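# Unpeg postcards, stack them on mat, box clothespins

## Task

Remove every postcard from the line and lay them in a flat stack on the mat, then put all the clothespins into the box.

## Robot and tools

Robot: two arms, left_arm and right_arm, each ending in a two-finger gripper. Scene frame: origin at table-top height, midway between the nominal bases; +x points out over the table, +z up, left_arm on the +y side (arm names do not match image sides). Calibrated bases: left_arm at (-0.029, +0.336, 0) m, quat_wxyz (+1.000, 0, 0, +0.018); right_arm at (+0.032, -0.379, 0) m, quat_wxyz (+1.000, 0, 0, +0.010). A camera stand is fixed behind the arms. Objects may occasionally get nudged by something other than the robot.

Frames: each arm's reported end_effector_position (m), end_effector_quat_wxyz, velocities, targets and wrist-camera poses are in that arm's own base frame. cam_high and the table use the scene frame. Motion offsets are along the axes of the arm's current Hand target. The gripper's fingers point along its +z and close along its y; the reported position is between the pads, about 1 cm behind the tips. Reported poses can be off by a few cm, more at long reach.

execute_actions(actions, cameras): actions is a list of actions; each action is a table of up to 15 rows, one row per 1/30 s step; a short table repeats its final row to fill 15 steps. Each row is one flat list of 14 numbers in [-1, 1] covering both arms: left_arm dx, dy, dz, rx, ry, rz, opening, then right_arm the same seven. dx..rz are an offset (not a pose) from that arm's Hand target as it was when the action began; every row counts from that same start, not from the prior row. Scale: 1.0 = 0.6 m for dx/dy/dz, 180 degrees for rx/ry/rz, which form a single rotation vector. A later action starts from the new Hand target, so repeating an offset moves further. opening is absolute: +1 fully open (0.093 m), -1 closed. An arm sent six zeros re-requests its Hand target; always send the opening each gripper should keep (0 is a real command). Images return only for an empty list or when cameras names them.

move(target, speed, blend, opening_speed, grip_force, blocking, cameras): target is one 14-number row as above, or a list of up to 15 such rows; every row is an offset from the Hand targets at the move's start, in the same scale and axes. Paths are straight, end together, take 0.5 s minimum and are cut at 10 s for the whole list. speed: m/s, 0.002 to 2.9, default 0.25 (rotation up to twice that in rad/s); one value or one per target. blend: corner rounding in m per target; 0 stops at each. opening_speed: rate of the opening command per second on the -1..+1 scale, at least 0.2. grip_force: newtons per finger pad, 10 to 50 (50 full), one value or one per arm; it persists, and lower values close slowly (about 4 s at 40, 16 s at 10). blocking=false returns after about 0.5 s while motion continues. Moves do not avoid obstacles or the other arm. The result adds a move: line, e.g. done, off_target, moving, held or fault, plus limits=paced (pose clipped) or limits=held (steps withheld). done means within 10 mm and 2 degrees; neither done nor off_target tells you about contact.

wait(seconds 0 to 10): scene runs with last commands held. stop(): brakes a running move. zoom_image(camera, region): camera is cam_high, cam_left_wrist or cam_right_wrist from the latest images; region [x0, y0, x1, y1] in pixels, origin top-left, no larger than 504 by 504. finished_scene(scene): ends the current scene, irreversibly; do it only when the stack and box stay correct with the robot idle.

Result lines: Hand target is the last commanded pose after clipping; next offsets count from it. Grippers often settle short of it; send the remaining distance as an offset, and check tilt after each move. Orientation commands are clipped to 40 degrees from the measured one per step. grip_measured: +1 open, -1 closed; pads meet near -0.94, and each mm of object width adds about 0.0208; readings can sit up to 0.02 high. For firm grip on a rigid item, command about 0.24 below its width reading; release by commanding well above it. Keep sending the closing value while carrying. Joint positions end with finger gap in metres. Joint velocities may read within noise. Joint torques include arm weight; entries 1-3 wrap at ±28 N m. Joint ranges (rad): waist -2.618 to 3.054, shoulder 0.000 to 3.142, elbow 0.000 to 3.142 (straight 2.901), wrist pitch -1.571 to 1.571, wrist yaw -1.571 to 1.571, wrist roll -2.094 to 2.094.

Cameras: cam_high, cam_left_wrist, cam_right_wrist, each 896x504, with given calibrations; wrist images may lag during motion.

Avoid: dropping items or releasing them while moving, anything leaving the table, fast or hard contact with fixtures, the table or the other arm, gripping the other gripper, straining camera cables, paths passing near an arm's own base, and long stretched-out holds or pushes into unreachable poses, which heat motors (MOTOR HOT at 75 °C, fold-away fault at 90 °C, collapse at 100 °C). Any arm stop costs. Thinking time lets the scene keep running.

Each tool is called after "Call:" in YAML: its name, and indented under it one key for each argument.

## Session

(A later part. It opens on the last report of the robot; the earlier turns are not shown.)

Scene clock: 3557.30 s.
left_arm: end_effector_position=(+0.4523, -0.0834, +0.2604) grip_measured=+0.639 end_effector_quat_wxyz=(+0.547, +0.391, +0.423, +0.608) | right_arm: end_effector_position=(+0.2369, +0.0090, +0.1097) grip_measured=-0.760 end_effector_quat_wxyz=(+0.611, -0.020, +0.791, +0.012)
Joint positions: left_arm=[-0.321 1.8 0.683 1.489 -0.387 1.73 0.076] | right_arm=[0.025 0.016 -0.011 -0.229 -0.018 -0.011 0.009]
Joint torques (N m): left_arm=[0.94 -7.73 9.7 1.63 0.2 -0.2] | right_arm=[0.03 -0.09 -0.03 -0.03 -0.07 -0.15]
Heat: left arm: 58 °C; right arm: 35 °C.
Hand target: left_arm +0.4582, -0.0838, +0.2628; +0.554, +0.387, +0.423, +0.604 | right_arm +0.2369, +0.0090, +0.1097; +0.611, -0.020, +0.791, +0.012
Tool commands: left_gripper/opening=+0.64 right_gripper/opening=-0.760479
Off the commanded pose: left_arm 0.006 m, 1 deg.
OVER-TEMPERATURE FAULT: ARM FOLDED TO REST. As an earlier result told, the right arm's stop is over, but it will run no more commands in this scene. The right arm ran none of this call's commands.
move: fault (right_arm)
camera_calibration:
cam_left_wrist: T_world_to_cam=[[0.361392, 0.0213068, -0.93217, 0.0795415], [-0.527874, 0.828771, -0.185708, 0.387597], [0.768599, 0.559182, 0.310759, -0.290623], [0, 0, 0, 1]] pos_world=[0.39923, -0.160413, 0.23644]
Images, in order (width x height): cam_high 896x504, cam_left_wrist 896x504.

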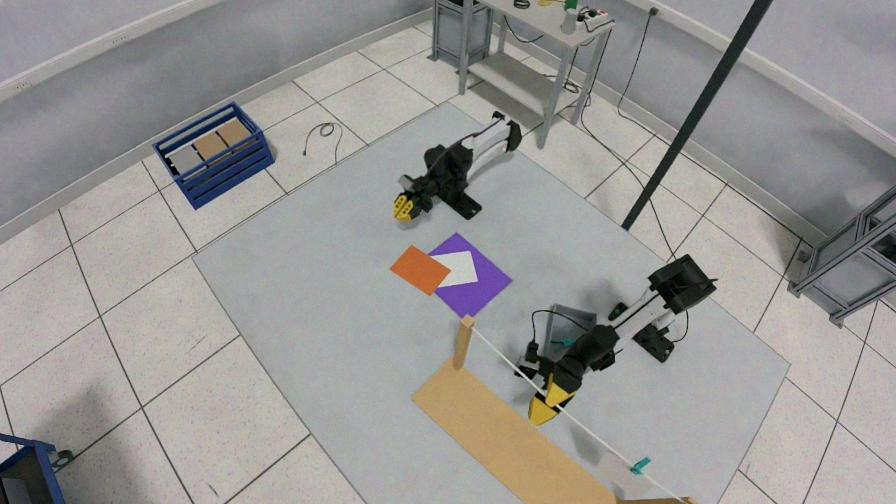

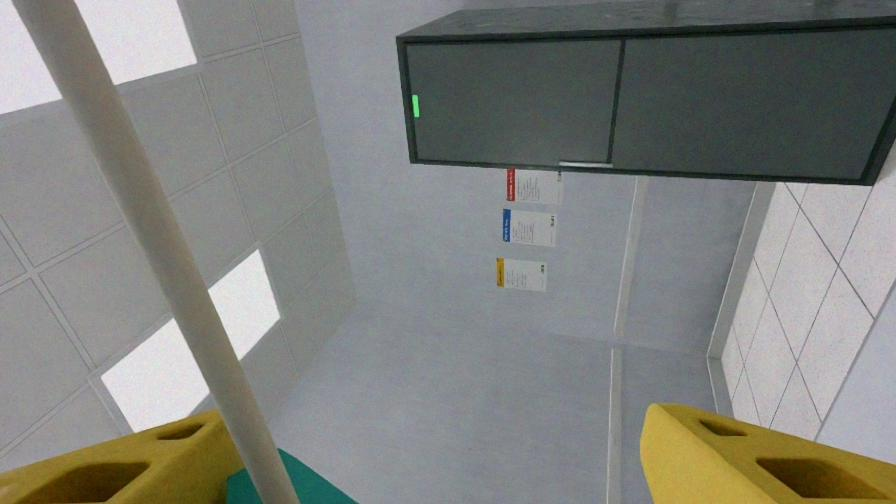

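Call:
move:
  target: [0.0,0.045,0.0,0,0,0,-0.5,0,0,0,0,0,0,-0.76]
  speed: 0.009
  opening_speed: 0.38
  cameras: ["cam_left_wrist","cam_high"]

Call:
zoom_image:
  camera: "cam_high"
  region: [500, 350, 600, 430]

Scene clock: 3574.40 s.
left_arm: end_effector_position=(+0.4479, -0.0820, +0.2751) grip_measured=-0.494 end_effector_quat_wxyz=(+0.544, +0.396, +0.425, +0.606) | right_arm: end_effector_position=(+0.2369, +0.0090, +0.1097) grip_measured=-0.760 end_effector_quat_wxyz=(+0.611, -0.020, +0.791, +0.012)
Joint positions: left_arm=[-0.321 1.719 0.683 1.395 -0.387 1.73 0.021] | right_arm=[0.025 0.016 -0.011 -0.229 -0.018 -0.011 0.009]
Joint torques (N m): left_arm=[-0.21 -10.5 10.18 1.48 0.09 -0.15] | right_arm=[-0.01 -0.16 -0.02 0 -0.03 -0.13]
Heat: left arm: 60 °C; right arm: 35 °C.
Hand target: left_arm +0.4490, -0.0845, +0.2881; +0.554, +0.387, +0.423, +0.604 | right_arm +0.2369, +0.0090, +0.1097; +0.611, -0.020, +0.791, +0.012
Tool commands: left_gripper/opening=-0.5 right_gripper/opening=-0.760479
Off the commanded pose: left_arm 0.013 m, 2 deg.
OVER-TEMPERATURE FAULT: ARM FOLDED TO REST. As an earlier result told, the right arm's stop is over, but it will run no more commands in this scene. The right arm ran none of this call's commands.
move: fault (right_arm), off_target (left_arm)
camera_calibration:
cam_left_wrist: T_world_to_cam=[[0.349328, 0.0254148, -0.936656, 0.101903], [-0.5299, 0.829784, -0.175113, 0.384887], [0.772772, 0.557506, 0.303334, -0.292494], [0, 0, 0, 1]] pos_world=[0.394385, -0.158896, 0.25157]
Images, in order (width x height): cam_high 896x504, cam_left_wrist 896x504.

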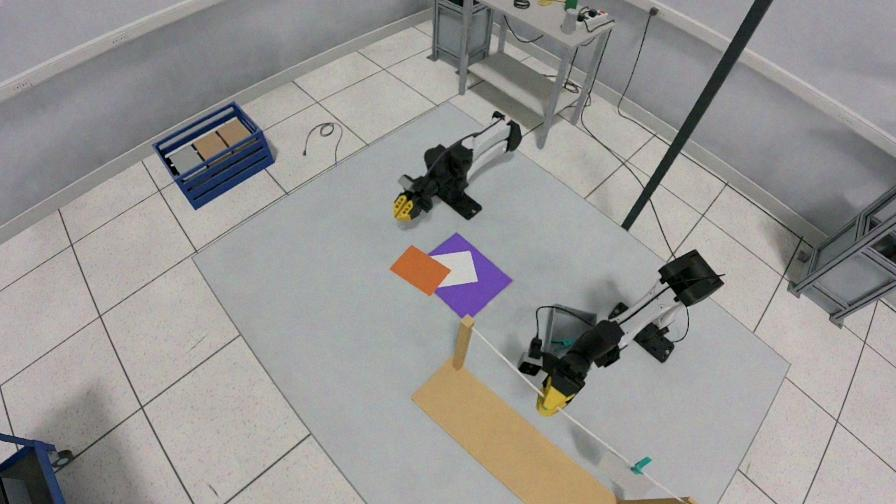

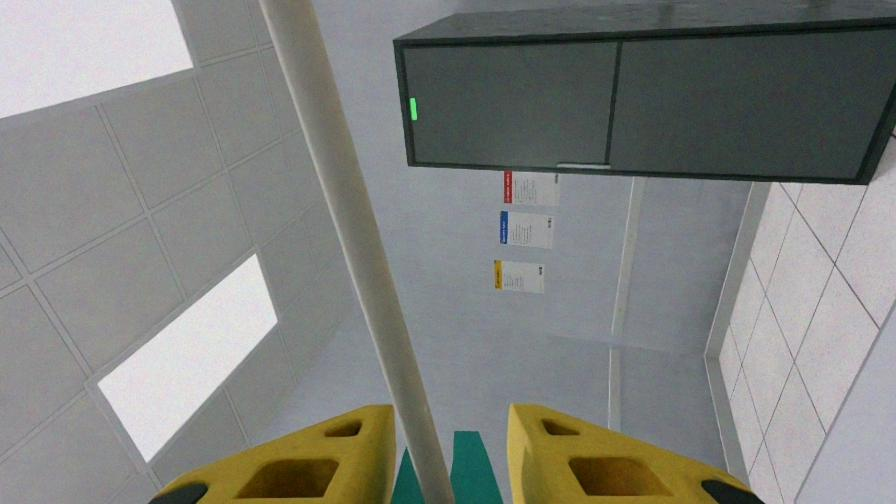

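Scaled by 5.040 from the camera's 896x504 image, which has a finer 1280x720 frame.

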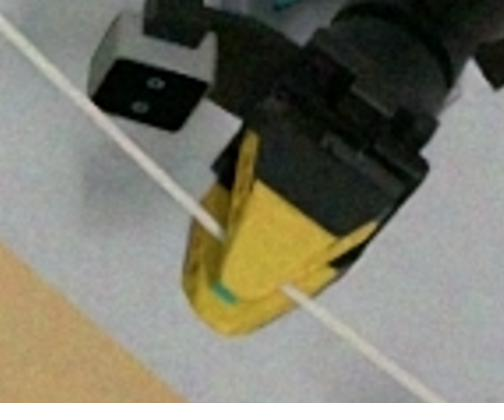

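Call:
move:
  target: [0.0,0.0,0.0,0,0,0,-1,0,0,0,0,0,0,-0.76]
  opening_speed: 0.4
  cameras: ["cam_left_wrist"]

Call:
zoom_image:
  camera: "cam_left_wrist"
  region: [330, 330, 570, 504]

Scene clock: 3580.53 s.
left_arm: end_effector_position=(+0.4479, -0.0820, +0.2751) grip_measured=-0.661 end_effector_quat_wxyz=(+0.544, +0.396, +0.425, +0.606) | right_arm: end_effector_position=(+0.2369, +0.0090, +0.1097) grip_measured=-0.760 end_effector_quat_wxyz=(+0.611, -0.020, +0.791, +0.012)
Joint positions: left_arm=[-0.321 1.719 0.683 1.395 -0.387 1.73 0.013] | right_arm=[0.025 0.016 -0.011 -0.229 -0.018 -0.011 0.009]
Joint torques (N m): left_arm=[-0.21 -10.52 10.19 1.48 0.09 -0.14] | right_arm=[0.13 -0.14 -0.02 0 -0.02 -0.08]
Heat: left arm: 61 °C; right arm: 35 °C.
Hand target: left_arm +0.4490, -0.0845, +0.2881; +0.554, +0.387, +0.423, +0.604 | right_arm +0.2369, +0.0090, +0.1097; +0.611, -0.020, +0.791, +0.012
Tool commands: left_gripper/opening=-1.0 right_gripper/opening=-0.760479
Off the commanded pose: left_arm 0.013 m, 2 deg.
OVER-TEMPERATURE FAULT: ARM FOLDED TO REST. As an earlier result told, the right arm's stop is over, but it will run no more commands in this scene. The right arm ran none of this call's commands.
move: fault (right_arm), off_target (left_arm)
camera_calibration:
cam_left_wrist: T_world_to_cam=[[0.349328, 0.0254148, -0.936656, 0.101903], [-0.5299, 0.829784, -0.175113, 0.384887], [0.772772, 0.557506, 0.303334, -0.292494], [0, 0, 0, 1]] pos_world=[0.394385, -0.158896, 0.25157]
Images, in order (width x height): cam_left_wrist 896x504.

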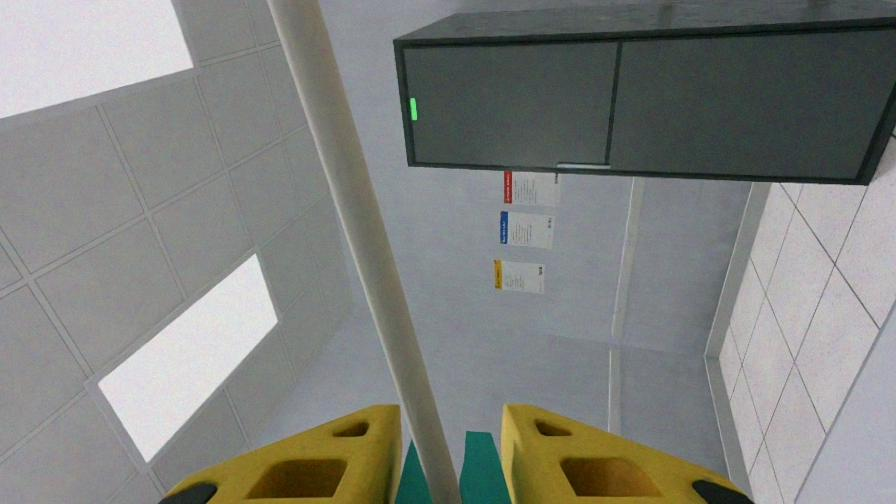

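Scaled by 2.100 from the camera's 896x504 image, which has a finer 1280x720 frame.

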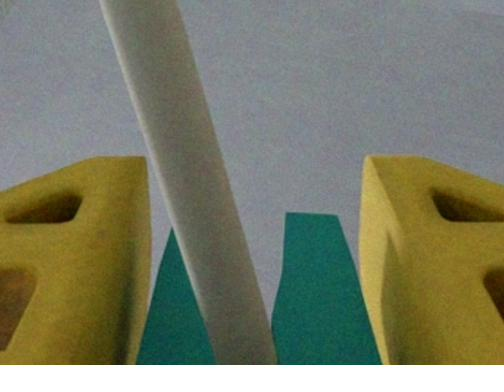

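Call:
move:
  target: [0,0,-0.11,0,0,0,-1,0,0,0,0,0,0,-0.76]
  speed: 0.06
  cameras: ["cam_left_wrist","cam_high"]

Scene clock: 3585.57 s.
left_arm: end_effector_position=(+0.3933, -0.0900, +0.2705) grip_measured=-0.665 end_effector_quat_wxyz=(+0.558, +0.384, +0.423, +0.601) | right_arm: end_effector_position=(+0.2369, +0.0090, +0.1097) grip_measured=-0.760 end_effector_quat_wxyz=(+0.611, -0.020, +0.791, +0.012)
Joint positions: left_arm=[-0.413 1.602 0.484 1.516 -0.465 1.747 0.013] | right_arm=[0.025 0.016 -0.011 -0.229 -0.018 -0.011 0.009]
Joint torques (N m): left_arm=[-0.79 -7.17 4.53 1.86 -0.03 0.1] | right_arm=[0.13 -0.09 -0.06 -0.04 -0.05 -0.12]
Heat: left arm: 61 °C; right arm: 35 °C.
Hand target: left_arm +0.3872, -0.0900, +0.2657; +0.554, +0.387, +0.423, +0.604 | right_arm +0.2369, +0.0090, +0.1097; +0.611, -0.020, +0.791, +0.012
Tool commands: left_gripper/opening=-1.0 right_gripper/opening=-0.760479
Off the commanded pose: left_arm 0.008 m, 1 deg.
OVER-TEMPERATURE FAULT: ARM FOLDED TO REST. As an earlier result told, the right arm's stop is over, but it will run no more commands in this scene. The right arm ran none of this call's commands.
move: fault (right_arm)
camera_calibration:
cam_left_wrist: T_world_to_cam=[[0.372974, -0.00378455, -0.927834, 0.10246], [-0.513605, 0.831968, -0.209854, 0.364973], [0.772723, 0.55481, 0.308359, -0.246044], [0, 0, 0, 1]] pos_world=[0.339361, -0.16675, 0.247526]
Images, in order (width x height): cam_high 896x504, cam_left_wrist 896x504.

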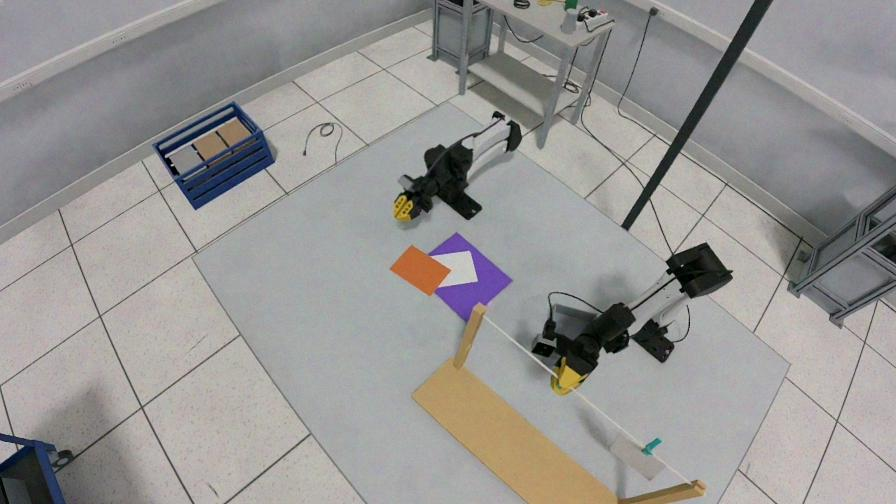

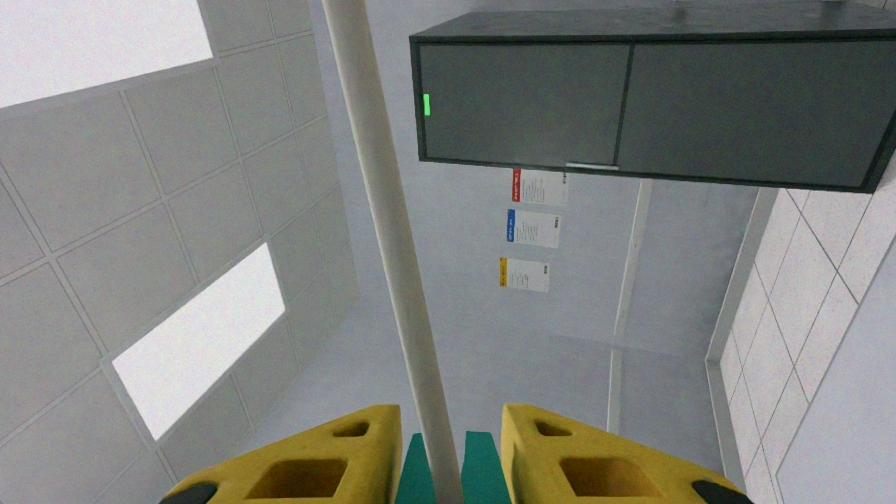

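Call:
move:
  target: [0,0,0.09,0,0,0,-1,0,0,0,0,0,0,-0.76]
  speed: 0.06
  cameras: ["cam_left_wrist","cam_high"]

Call:
zoom_image:
  camera: "cam_left_wrist"
  region: [330, 330, 570, 504]

Scene clock: 3594.13 s.
left_arm: end_effector_position=(+0.4319, -0.0849, +0.2808) grip_measured=-0.665 end_effector_quat_wxyz=(+0.548, +0.390, +0.423, +0.608) | right_arm: end_effector_position=(+0.2369, +0.0090, +0.1097) grip_measured=-0.760 end_effector_quat_wxyz=(+0.611, -0.020, +0.791, +0.012)
Joint positions: left_arm=[-0.348 1.668 0.635 1.411 -0.412 1.741 0.013] | right_arm=[0.025 0.016 -0.011 -0.229 -0.018 -0.011 0.009]
Joint torques (N m): left_arm=[0.92 -6.86 10.22 1.58 0.22 -0.2] | right_arm=[0.14 -0.09 -0.06 0 -0.04 -0.11]
Heat: left arm: 59 °C; right arm: 34 °C.
Hand target: left_arm +0.4377, -0.0856, +0.2841; +0.554, +0.387, +0.423, +0.604 | right_arm +0.2369, +0.0090, +0.1097; +0.611, -0.020, +0.791, +0.012
Tool commands: left_gripper/opening=-1.0 right_gripper/opening=-0.760479
Off the commanded pose: left_arm 0.007 m, 1 deg.
OVER-TEMPERATURE FAULT: ARM FOLDED TO REST. As an earlier result told, the right arm's stop is over, but it will run no more commands in this scene. The right arm ran none of this call's commands.
move: fault (right_arm)
camera_calibration:
cam_left_wrist: T_world_to_cam=[[0.362824, 0.0207256, -0.931627, 0.105219], [-0.527542, 0.828688, -0.187017, 0.382091], [0.768152, 0.559327, 0.311602, -0.280338], [0, 0, 0, 1]] pos_world=[0.378735, -0.162015, 0.256836]
Images, in order (width x height): cam_high 896x504, cam_left_wrist 896x504.

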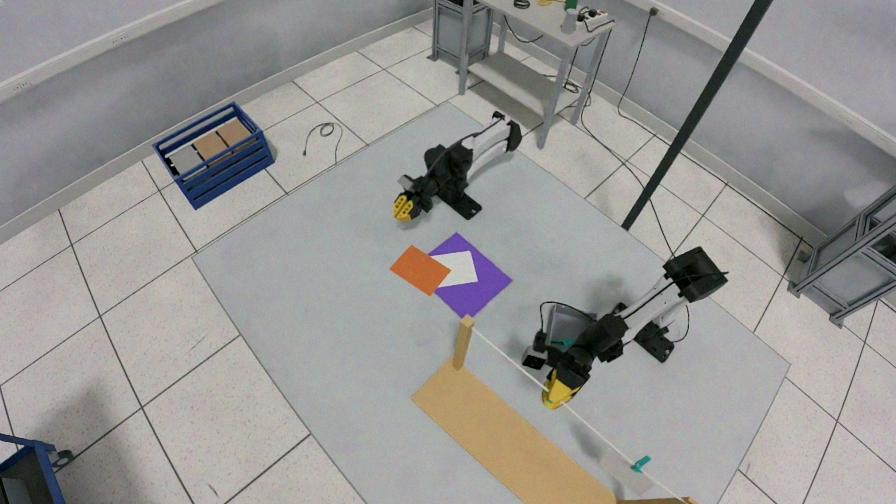

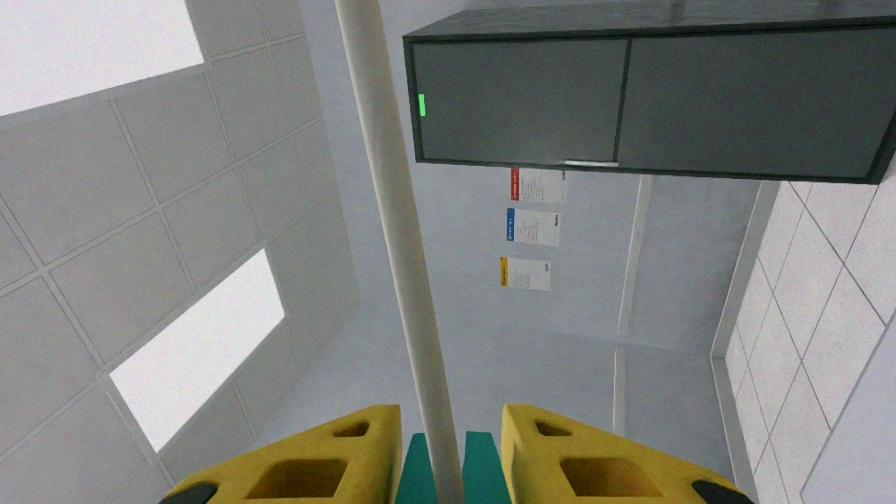

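Scaled by 2.100 from the camera's 896x504 image, which has a finer 1280x720 frame.

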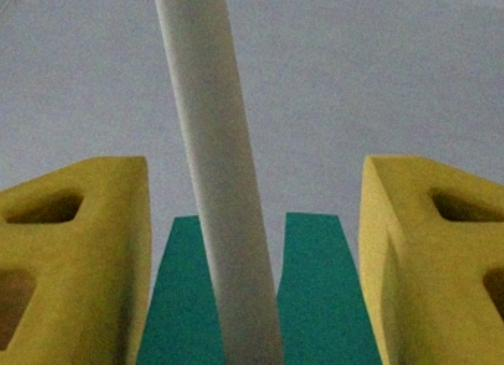

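Call:
move:
  target:
    - [0,0,0,0,0,0,-0.48,0,0,0,0,0,0,-0.76]
    - [0,0,-0.02,0,0,0,-0.48,0,0,0,0,0,0,-0.76]
    - [0,0,-0.02,0,0,0,-1,0,0,0,0,0,0,-0.76]
  speed: 0.02
  opening_speed: 0.5
  cameras: ["cam_left_wrist"]

Call:
zoom_image:
  camera: "cam_left_wrist"
  region: [330, 330, 570, 504]

Scene clock: 3613.90 s.
left_arm: end_effector_position=(+0.4314, -0.0848, +0.2821) grip_measured=-0.658 end_effector_quat_wxyz=(+0.549, +0.388, +0.422, +0.608) | right_arm: end_effector_position=(+0.2369, +0.0090, +0.1097) grip_measured=-0.760 end_effector_quat_wxyz=(+0.611, -0.020, +0.791, +0.012)
Joint positions: left_arm=[-0.348 1.668 0.635 1.417 -0.412 1.741 0.014] | right_arm=[0.025 0.016 -0.011 -0.229 -0.018 -0.011 0.009]
Joint torques (N m): left_arm=[-0.65 -8.85 5.72 1.79 0.06 -0.12] | right_arm=[-0.02 -0.02 -0.02 0.01 -0.04 -0.12]
Heat: left arm: 59 °C; right arm: 34 °C.
Hand target: left_arm +0.4265, -0.0866, +0.2799; +0.554, +0.387, +0.423, +0.604 | right_arm +0.2369, +0.0090, +0.1097; +0.611, -0.020, +0.791, +0.012
Tool commands: left_gripper/opening=-1.0 right_gripper/opening=-0.760479
Off the commanded pose: left_arm 0.006 m, 1 deg.
OVER-TEMPERATURE FAULT: ARM FOLDED TO REST. As an earlier result told, the right arm's stop is over, but it will run no more commands in this scene. The right arm ran none of this call's commands.
move: fault (right_arm)
camera_calibration:
cam_left_wrist: T_world_to_cam=[[0.368245, 0.0188471, -0.929538, 0.103567], [-0.52615, 0.828517, -0.19164, 0.382673], [0.766526, 0.559647, 0.315014, -0.280681], [0, 0, 0, 1]] pos_world=[0.378355, -0.16192, 0.258023]
Images, in order (width x height): cam_left_wrist 896x504.

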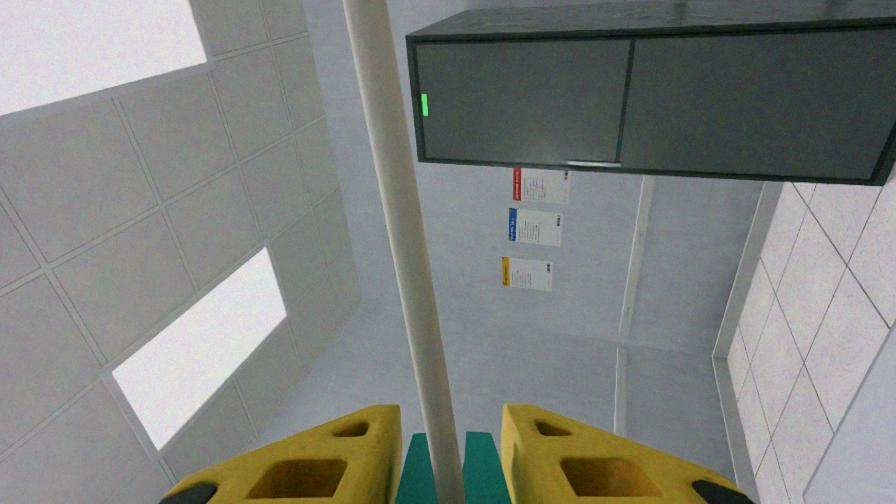

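Scaled by 2.100 from the camera's 896x504 image, which has a finer 1280x720 frame.

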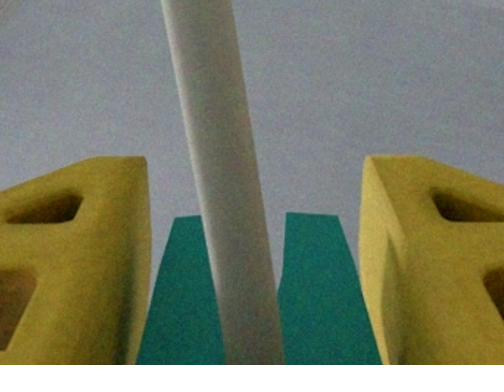

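Call:
move:
  target:
    - [0,0,0,0,0,0,-0.48,0,0,0,0,0,0,-0.76]
    - [0,0,-0.018,0,0,0,-0.48,0,0,0,0,0,0,-0.76]
    - [0,0,-0.018,0,0,0,-1,0,0,0,0,0,0,-0.76]
  speed: 0.02
  opening_speed: 0.5
  cameras: ["cam_left_wrist"]

Call:
zoom_image:
  camera: "cam_left_wrist"
  region: [330, 330, 570, 504]

Scene clock: 3625.47 s.
left_arm: end_effector_position=(+0.4215, -0.0882, +0.2783) grip_measured=-0.658 end_effector_quat_wxyz=(+0.555, +0.388, +0.419, +0.605) | right_arm: end_effector_position=(+0.2369, +0.0090, +0.1097) grip_measured=-0.760 end_effector_quat_wxyz=(+0.611, -0.020, +0.791, +0.012)
Joint positions: left_arm=[-0.365 1.659 0.594 1.457 -0.417 1.741 0.014] | right_arm=[0.025 0.016 -0.011 -0.229 -0.018 -0.011 0.009]
Joint torques (N m): left_arm=[-0.49 -9.35 5.5 1.67 -0.05 -0.06] | right_arm=[0.1 -0.12 -0.02 0.01 -0.02 -0.08]
Heat: left arm: 58 °C; right arm: 34 °C.
Hand target: left_arm +0.4164, -0.0874, +0.2763; +0.554, +0.387, +0.423, +0.604 | right_arm +0.2369, +0.0090, +0.1097; +0.611, -0.020, +0.791, +0.012
Tool commands: left_gripper/opening=-1.0 right_gripper/opening=-0.760479
Off the commanded pose: left_arm 0.006 m, 1 deg.
OVER-TEMPERATURE FAULT: ARM FOLDED TO REST. As an earlier result told, the right arm's stop is over, but it will run no more commands in this scene. The right arm ran none of this call's commands.
move: fault (right_arm)
camera_calibration:
cam_left_wrist: T_world_to_cam=[[0.374405, 0.0100371, -0.927211, 0.0995731], [-0.514448, 0.834182, -0.198703, 0.377083], [0.771469, 0.551397, 0.317486, -0.27358], [0, 0, 0, 1]] pos_world=[0.367767, -0.164704, 0.25411]
Images, in order (width x height): cam_left_wrist 896x504.

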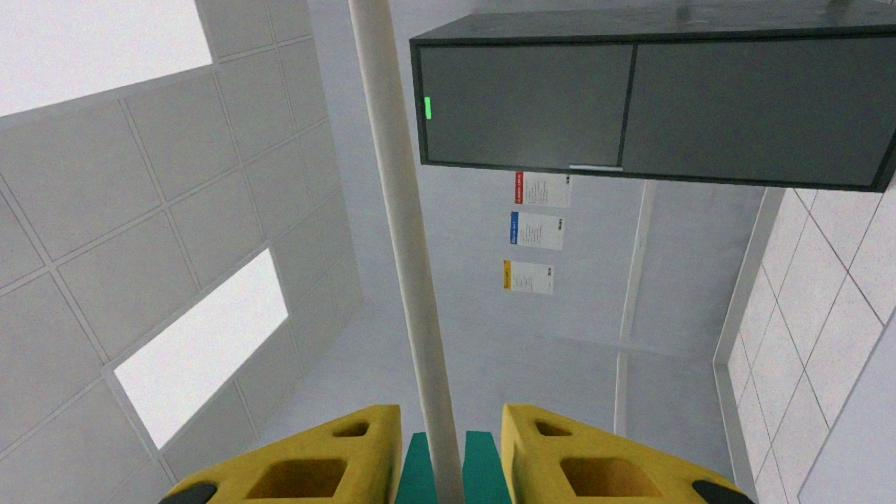

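Scaled by 2.100 from the camera's 896x504 image, which has a finer 1280x720 frame.

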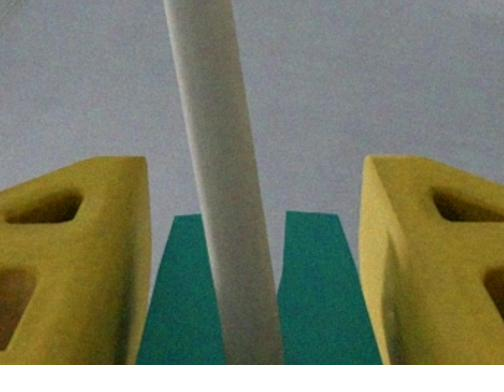

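Call:
move:
  target: [0,-0.02,0,0,0,0,0.05,0,0,0,0,0,0,-0.76]
  speed: 0.006
  opening_speed: 0.5
  cameras: ["cam_left_wrist","cam_high"]

Call:
zoom_image:
  camera: "cam_high"
  region: [500, 350, 600, 430]

Scene clock: 3660.80 s.
left_arm: end_effector_position=(+0.4220, -0.0883, +0.2712) grip_measured=+0.049 end_effector_quat_wxyz=(+0.555, +0.388, +0.419, +0.605) | right_arm: end_effector_position=(+0.2369, +0.0090, +0.1097) grip_measured=-0.760 end_effector_quat_wxyz=(+0.611, -0.020, +0.791, +0.012)
Joint positions: left_arm=[-0.365 1.688 0.586 1.493 -0.417 1.741 0.048] | right_arm=[0.025 0.016 -0.011 -0.229 -0.018 -0.011 0.009]
Joint torques (N m): left_arm=[0.12 -6.72 5.91 1.85 0.02 -0.09] | right_arm=[0.21 -0.02 0.01 -0.03 0 -0.09]
Heat: left arm: 56 °C; right arm: 34 °C.
Hand target: left_arm +0.4205, -0.0871, +0.2650; +0.554, +0.387, +0.423, +0.604 | right_arm +0.2369, +0.0090, +0.1097; +0.611, -0.020, +0.791, +0.012
Tool commands: left_gripper/opening=+0.05 right_gripper/opening=-0.760479
Off the commanded pose: left_arm 0.006 m, 1 deg.
OVER-TEMPERATURE FAULT: ARM FOLDED TO REST. As an earlier result told, the right arm's stop is over, but it will run no more commands in this scene. The right arm ran none of this call's commands.
move: fault (right_arm)
camera_calibration:
cam_left_wrist: T_world_to_cam=[[0.374039, 0.010157, -0.927357, 0.0931261], [-0.514805, 0.834009, -0.198506, 0.376035], [0.771409, 0.551657, 0.317181, -0.27147], [0, 0, 0, 1]] pos_world=[0.368166, -0.164805, 0.247111]
Images, in order (width x height): cam_high 896x504, cam_left_wrist 896x504.

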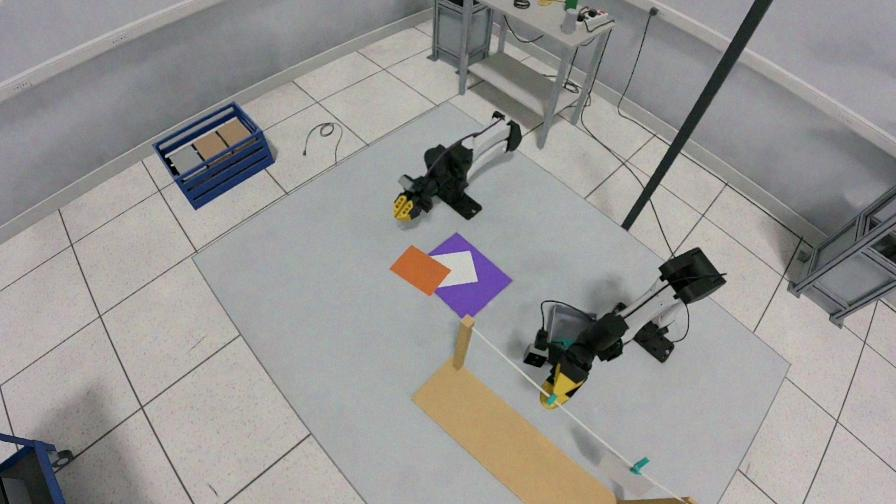

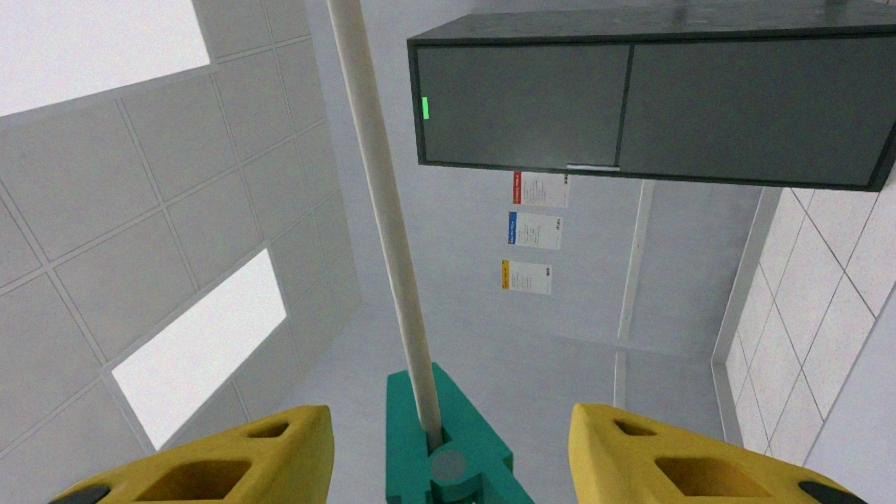

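Scaled by 5.040 from the camera's 896x504 image, which has a finer 1280x720 frame.

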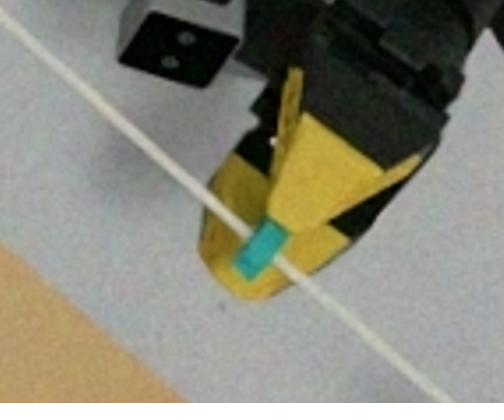

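Call:
move:
  target: [0,0.0,0,0,0,0,-0.6,0,0,0,0,0,0,-0.76]
  opening_speed: 0.4
  cameras: ["cam_left_wrist"]

Call:
move:
  target: [0,0.0,0,0,0,0,-1,0,0,0,0,0,0,-0.76]
  opening_speed: 0.4
  cameras: ["cam_left_wrist"]

Call:
zoom_image:
  camera: "cam_left_wrist"
  region: [330, 330, 570, 504]

Scene clock: 3674.00 s.
left_arm: end_effector_position=(+0.4219, -0.0883, +0.2715) grip_measured=-0.597 end_effector_quat_wxyz=(+0.555, +0.387, +0.419, +0.605) | right_arm: end_effector_position=(+0.2369, +0.0090, +0.1097) grip_measured=-0.760 end_effector_quat_wxyz=(+0.611, -0.020, +0.791, +0.012)
Joint positions: left_arm=[-0.365 1.688 0.586 1.495 -0.417 1.741 0.017] | right_arm=[0.025 0.016 -0.011 -0.229 -0.018 -0.011 0.009]
Joint velocities: left_arm=[-0.017 -0.022 0.007 0.022 -0.022 -0.007 0.014] | right_arm=[within noise]
Joint torques (N m): left_arm=[0.12 -6.72 5.9 1.84 0.02 -0.09] | right_arm=[0.01 -0.16 -0.01 -0.01 -0.04 -0.11]
Heat: left arm: 55 °C; right arm: 34 °C.
Hand target: left_arm +0.4205, -0.0871, +0.2650; +0.554, +0.387, +0.423, +0.604 | right_arm +0.2369, +0.0090, +0.1097; +0.611, -0.020, +0.791, +0.012
Tool commands: left_gripper/opening=-0.6 right_gripper/opening=-0.760479
Off the commanded pose: left_arm 0.007 m, 1 deg.
OVER-TEMPERATURE FAULT: ARM FOLDED TO REST. As an earlier result told, the right arm's stop is over, but it will run no more commands in this scene. The right arm ran none of this call's commands.
move: fault (right_arm)
camera_calibration:
cam_left_wrist: T_world_to_cam=[[0.375012, 0.00975883, -0.926969, 0.0928255], [-0.514604, 0.833918, -0.199408, 0.37616], [0.77107, 0.551802, 0.317751, -0.27145], [0, 0, 0, 1]] pos_world=[0.36807, -0.164806, 0.247309]
Images, in order (width x height): cam_left_wrist 896x504.

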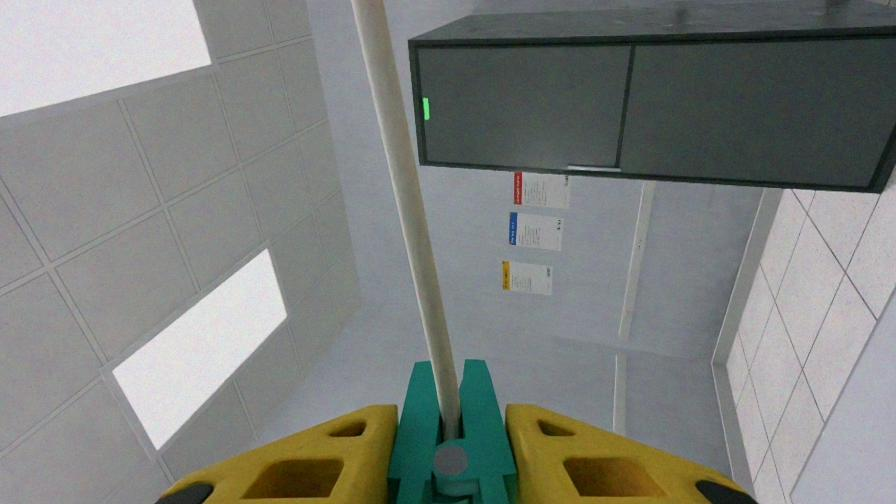

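Scene clock: 3675.20 s.
left_arm: end_effector_position=(+0.4219, -0.0883, +0.2715) grip_measured=-0.652 end_effector_quat_wxyz=(+0.555, +0.387, +0.419, +0.605) | right_arm: end_effector_position=(+0.2369, +0.0090, +0.1097) grip_measured=-0.760 end_effector_quat_wxyz=(+0.611, -0.020, +0.791, +0.012)
Joint positions: left_arm=[-0.365 1.688 0.586 1.495 -0.417 1.741 0.014] | right_arm=[0.025 0.016 -0.011 -0.229 -0.018 -0.011 0.009]
Joint torques (N m): left_arm=[0.12 -6.71 5.91 1.85 0.02 -0.09] | right_arm=[0.06 -0.14 -0.02 0 -0.04 -0.11]
Heat: left arm: 55 °C; right arm: 34 °C.
Hand target: left_arm +0.4205, -0.0871, +0.2650; +0.554, +0.387, +0.423, +0.604 | right_arm +0.2369, +0.0090, +0.1097; +0.611, -0.020, +0.791, +0.012
Tool commands: left_gripper/opening=-1.0 right_gripper/opening=-0.760479
Off the commanded pose: left_arm 0.007 m, 1 deg.
OVER-TEMPERATURE FAULT: ARM FOLDED TO REST. As an earlier result told, the right arm's stop is over, but it will run no more commands in this scene. The right arm ran none of this call's commands.
move: fault (right_arm)
camera_calibration:
cam_left_wrist: T_world_to_cam=[[0.375012, 0.00975883, -0.926969, 0.0928255], [-0.514604, 0.833918, -0.199408, 0.37616], [0.77107, 0.551802, 0.317751, -0.27145], [0, 0, 0, 1]] pos_world=[0.36807, -0.164806, 0.247309]
Images, in order (width x height): cam_left_wrist 896x504.

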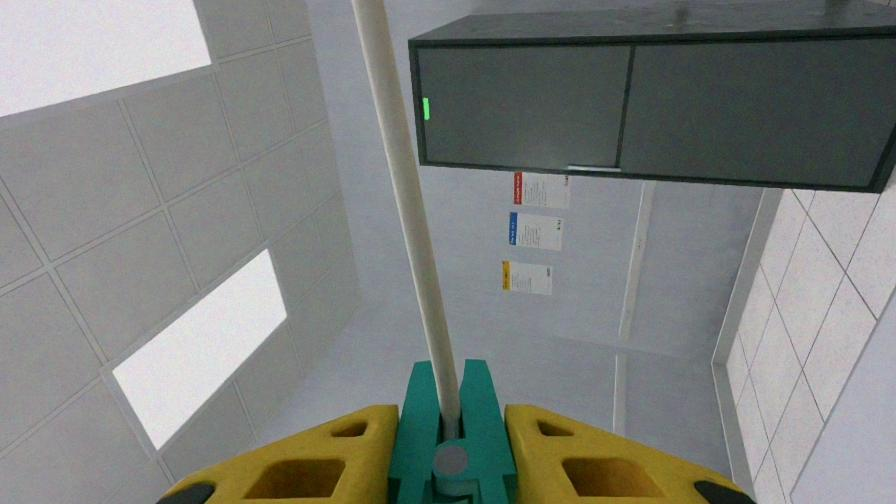

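Scaled by 2.100 from the camera's 896x504 image, which has a finer 1280x720 frame.

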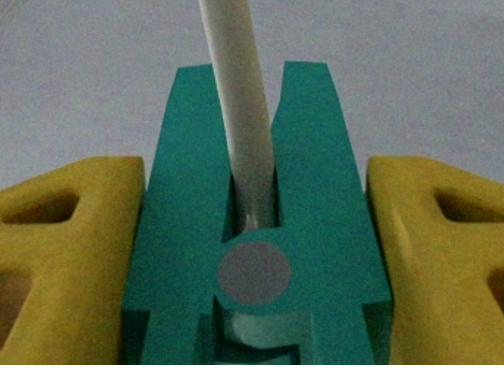

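Call:
move:
  target: [0,0,-0.1,0,0,0,-1,0,0,0,0,0,0,-0.76]
  speed: 0.05
  cameras: ["cam_left_wrist","cam_high"]

Scene clock: 3682.23 s.
left_arm: end_effector_position=(+0.3730, -0.0915, +0.2559) grip_measured=-0.657 end_effector_quat_wxyz=(+0.551, +0.395, +0.434, +0.593) | right_arm: end_effector_position=(+0.2369, +0.0090, +0.1097) grip_measured=-0.760 end_effector_quat_wxyz=(+0.611, -0.020, +0.791, +0.012)
Joint positions: left_arm=[-0.457 1.552 0.396 1.521 -0.511 1.746 0.014] | right_arm=[0.025 0.016 -0.011 -0.229 -0.018 -0.011 0.009]
Joint torques (N m): left_arm=[-1.2 -3.73 2.63 2.31 0 0.11] | right_arm=[0.12 -0.1 0.03 -0.01 -0.03 -0.11]
Heat: left arm: 54 °C; right arm: 34 °C.
Hand target: left_arm +0.3643, -0.0920, +0.2445; +0.554, +0.387, +0.423, +0.604 | right_arm +0.2369, +0.0090, +0.1097; +0.611, -0.020, +0.791, +0.012
Tool commands: left_gripper/opening=-1.0 right_gripper/opening=-0.760479
Off the commanded pose: left_arm 0.014 m, 2 deg.
OVER-TEMPERATURE FAULT: ARM FOLDED TO REST. As an earlier result told, the right arm's stop is over, but it will run no more commands in this scene. The right arm ran none of this call's commands.
joint sent to its limit (left arm) — joint 4 (wrist pitch), upper limit. The joint targets still meet the commanded pose.
move: fault (right_arm), off_target (left_arm)
camera_calibration:
cam_left_wrist: T_world_to_cam=[[0.337227, -0.00581967, -0.941405, 0.113184], [-0.520552, 0.832051, -0.191614, 0.350672], [0.784413, 0.554668, 0.277561, -0.221509], [0, 0, 0, 1]] pos_world=[0.318129, -0.168254, 0.235227]
Images, in order (width x height): cam_high 896x504, cam_left_wrist 896x504.

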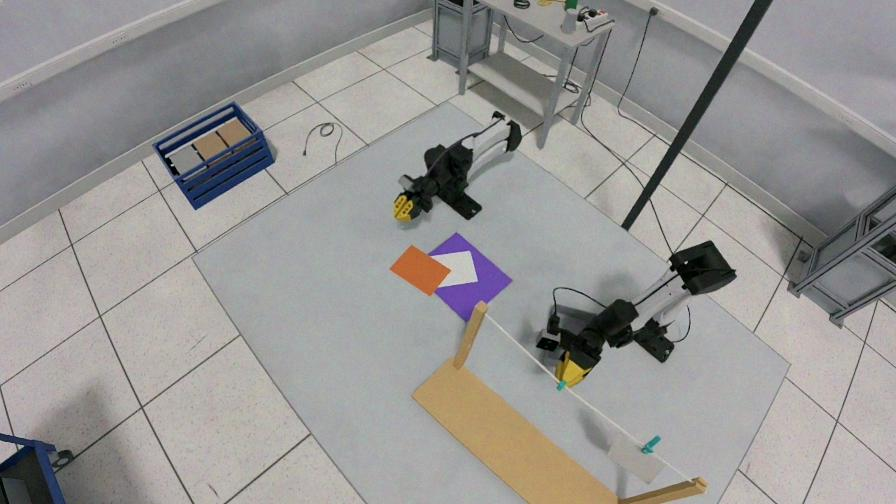

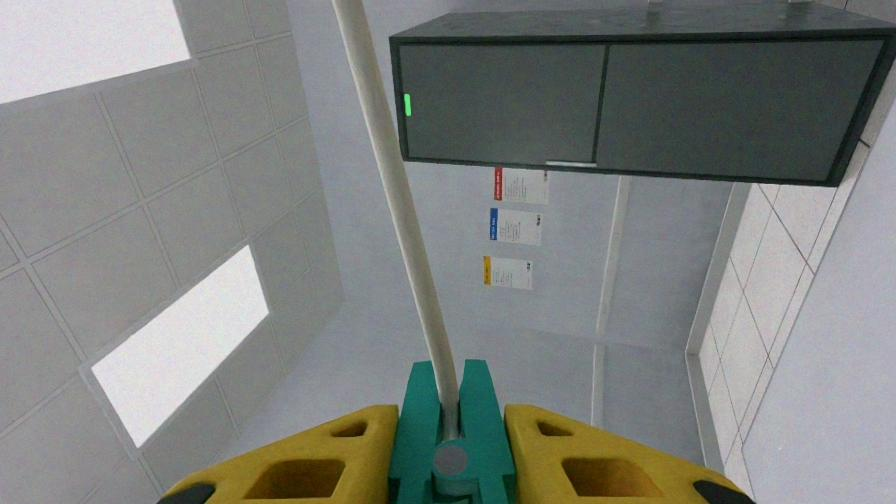

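Call:
move:
  target:
    - [0,0,0.077,0,0,0,-1,0,0,0,0,0,0,-0.76]
    - [0,0,0.077,0,0,0,0.05,0,0,0,0,0,0,-0.76]
  speed: 0.05
  opening_speed: 0.5
  cameras: ["cam_left_wrist","cam_high"]

Scene clock: 3728.23 s.
left_arm: end_effector_position=(+0.4079, -0.0904, +0.2568) grip_measured=+0.049 end_effector_quat_wxyz=(+0.547, +0.398, +0.426, +0.601) | right_arm: end_effector_position=(+0.2369, +0.0090, +0.1097) grip_measured=-0.760 end_effector_quat_wxyz=(+0.611, -0.020, +0.791, +0.012)
Joint positions: left_arm=[-0.393 1.67 0.516 1.517 -0.448 1.746 0.048] | right_arm=[0.025 0.016 -0.011 -0.229 -0.018 -0.011 0.009]
Joint torques (N m): left_arm=[0.79 -6.31 7.23 2.02 0.14 -0.05] | right_arm=[0.18 0.01 -0.16 0.01 -0.04 -0.1]
Heat: left arm: 52 °C; right arm: 34 °C.
Hand target: left_arm +0.4075, -0.0883, +0.2604; +0.554, +0.387, +0.423, +0.604 | right_arm +0.2369, +0.0090, +0.1097; +0.611, -0.020, +0.791, +0.012
Tool commands: left_gripper/opening=+0.05 right_gripper/opening=-0.760479
Off the commanded pose: left_arm 0.004 m, 2 deg.
OVER-TEMPERATURE FAULT: ARM FOLDED TO REST. As an earlier result told, the right arm's stop is over, but it will run no more commands in this scene. The right arm ran none of this call's commands.
move: fault (right_arm)
camera_calibration:
cam_left_wrist: T_world_to_cam=[[0.345589, 0.0154417, -0.938259, 0.099964], [-0.522203, 0.833906, -0.178619, 0.365547], [0.779662, 0.55169, 0.296253, -0.252827], [0, 0, 0, 1]] pos_world=[0.353462, -0.166893, 0.233986]
Images, in order (width x height): cam_high 896x504, cam_left_wrist 896x504.

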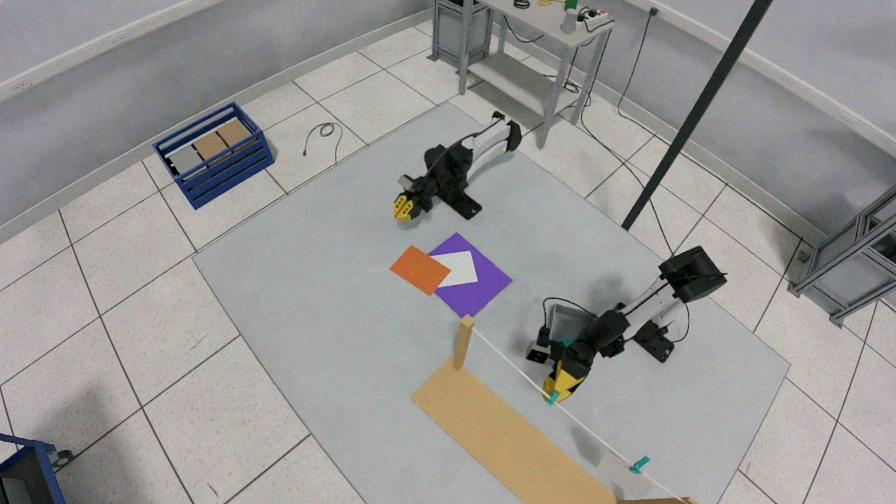

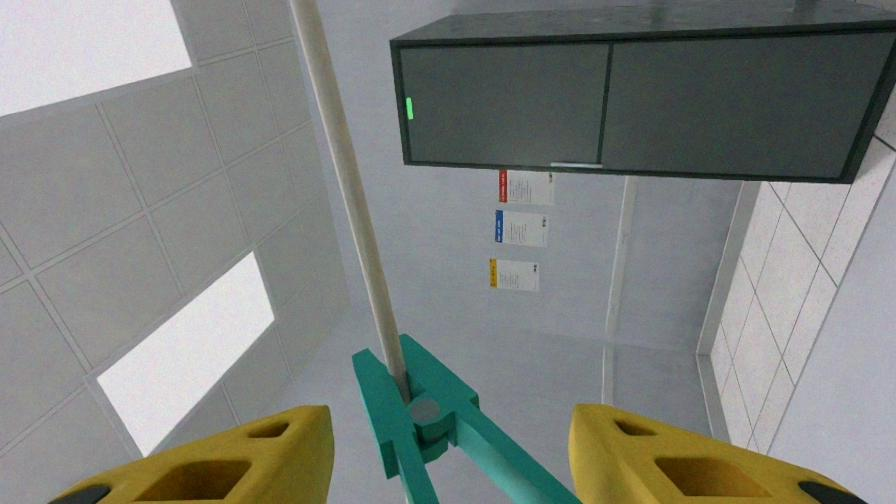

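Call:
move:
  target: [0,0.0,0,0,0,0,-0.6,0,0,0,0,0,0,-0.76]
  opening_speed: 0.4
  cameras: ["cam_left_wrist"]

Call:
move:
  target: [0,0.0,0,0,0,0,-1,0,0,0,0,0,0,-0.76]
  opening_speed: 0.4
  cameras: ["cam_left_wrist"]

Call:
zoom_image:
  camera: "cam_left_wrist"
  region: [330, 330, 570, 504]

Scene clock: 3742.20 s.
left_arm: end_effector_position=(+0.4081, -0.0905, +0.2561) grip_measured=-0.596 end_effector_quat_wxyz=(+0.547, +0.398, +0.426, +0.601) | right_arm: end_effector_position=(+0.2369, +0.0090, +0.1097) grip_measured=-0.760 end_effector_quat_wxyz=(+0.611, -0.020, +0.791, +0.012)
Joint positions: left_arm=[-0.393 1.672 0.516 1.517 -0.448 1.746 0.017] | right_arm=[0.025 0.016 -0.011 -0.229 -0.018 -0.011 0.009]
Joint torques (N m): left_arm=[0.8 -6.46 7.21 2.03 0.14 -0.05] | right_arm=[-0.06 -0.06 -0.02 0 0 -0.08]
Heat: left arm: 53 °C; right arm: 34 °C.
Hand target: left_arm +0.4075, -0.0883, +0.2603; +0.554, +0.387, +0.423, +0.604 | right_arm +0.2369, +0.0090, +0.1097; +0.611, -0.020, +0.791, +0.012
Tool commands: left_gripper/opening=-0.6 right_gripper/opening=-0.760479
Off the commanded pose: left_arm 0.005 m, 2 deg.
OVER-TEMPERATURE FAULT: ARM FOLDED TO REST. As an earlier result told, the right arm's stop is over, but it will run no more commands in this scene. The right arm ran none of this call's commands.
move: fault (right_arm)
camera_calibration:
cam_left_wrist: T_world_to_cam=[[0.343963, 0.0161398, -0.938845, 0.100074], [-0.522412, 0.834108, -0.177056, 0.365348], [0.780241, 0.551364, 0.295334, -0.252763], [0, 0, 0, 1]] pos_world=[0.353656, -0.16699, 0.23329]
Images, in order (width x height): cam_left_wrist 896x504.

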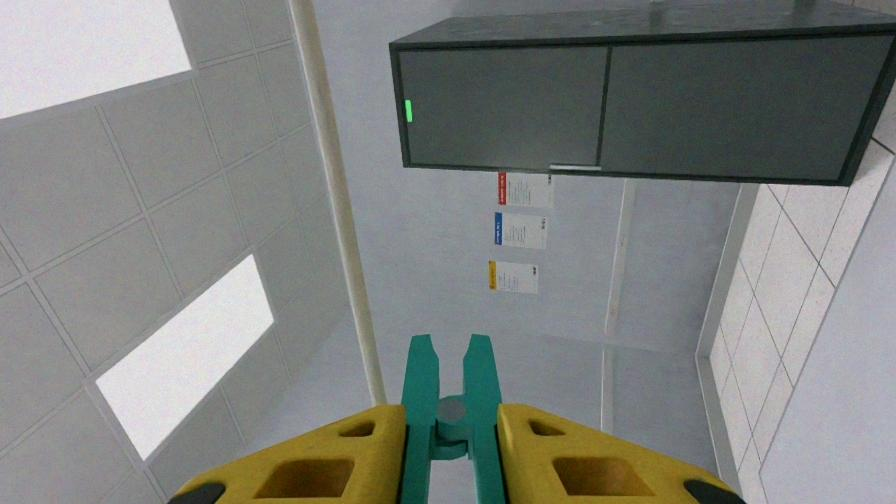

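Scene clock: 3743.40 s.
left_arm: end_effector_position=(+0.4081, -0.0905, +0.2561) grip_measured=-0.746 end_effector_quat_wxyz=(+0.547, +0.398, +0.426, +0.601) | right_arm: end_effector_position=(+0.2369, +0.0090, +0.1097) grip_measured=-0.760 end_effector_quat_wxyz=(+0.611, -0.020, +0.791, +0.012)
Joint positions: left_arm=[-0.393 1.672 0.516 1.517 -0.448 1.746 0.009] | right_arm=[0.025 0.016 -0.011 -0.229 -0.018 -0.011 0.009]
Joint torques (N m): left_arm=[0.79 -6.48 7.21 2.03 0.14 -0.05] | right_arm=[0.09 -0.01 -0.05 -0.01 -0.07 -0.09]
Heat: left arm: 53 °C; right arm: 34 °C.
Hand target: left_arm +0.4075, -0.0883, +0.2603; +0.554, +0.387, +0.423, +0.604 | right_arm +0.2369, +0.0090, +0.1097; +0.611, -0.020, +0.791, +0.012
Tool commands: left_gripper/opening=-1.0 right_gripper/opening=-0.760479
Off the commanded pose: left_arm 0.005 m, 2 deg.
OVER-TEMPERATURE FAULT: ARM FOLDED TO REST. As an earlier result told, the right arm's stop is over, but it will run no more commands in this scene. The right arm ran none of this call's commands.
move: fault (right_arm)
camera_calibration:
cam_left_wrist: T_world_to_cam=[[0.343963, 0.0161398, -0.938845, 0.100074], [-0.522412, 0.834108, -0.177056, 0.365348], [0.780241, 0.551364, 0.295334, -0.252763], [0, 0, 0, 1]] pos_world=[0.353656, -0.16699, 0.23329]
Images, in order (width x height): cam_left_wrist 896x504.

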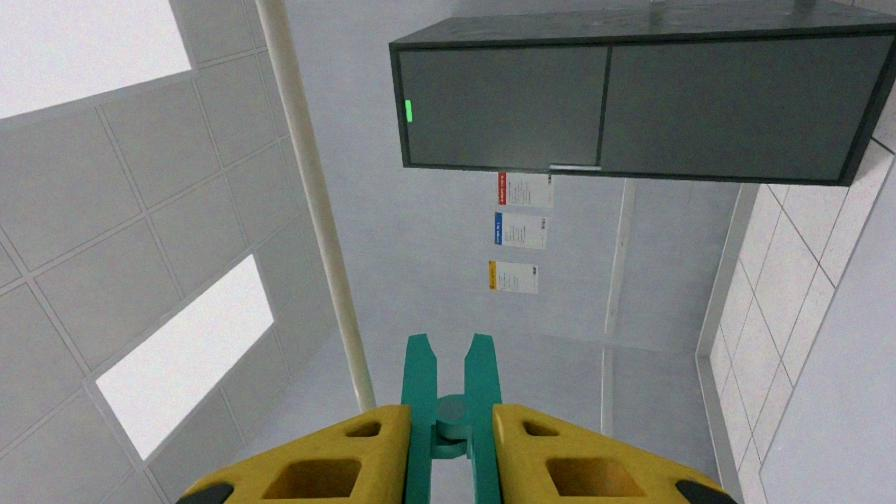

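Scaled by 2.100 from the camera's 896x504 image, which has a finer 1280x720 frame.

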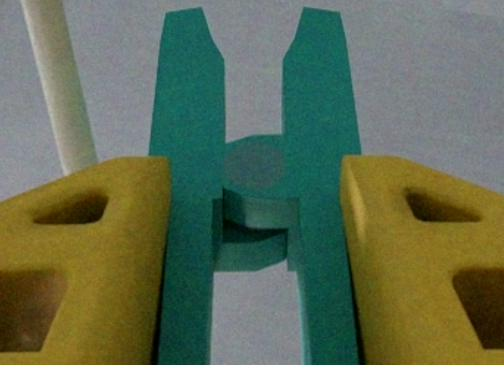

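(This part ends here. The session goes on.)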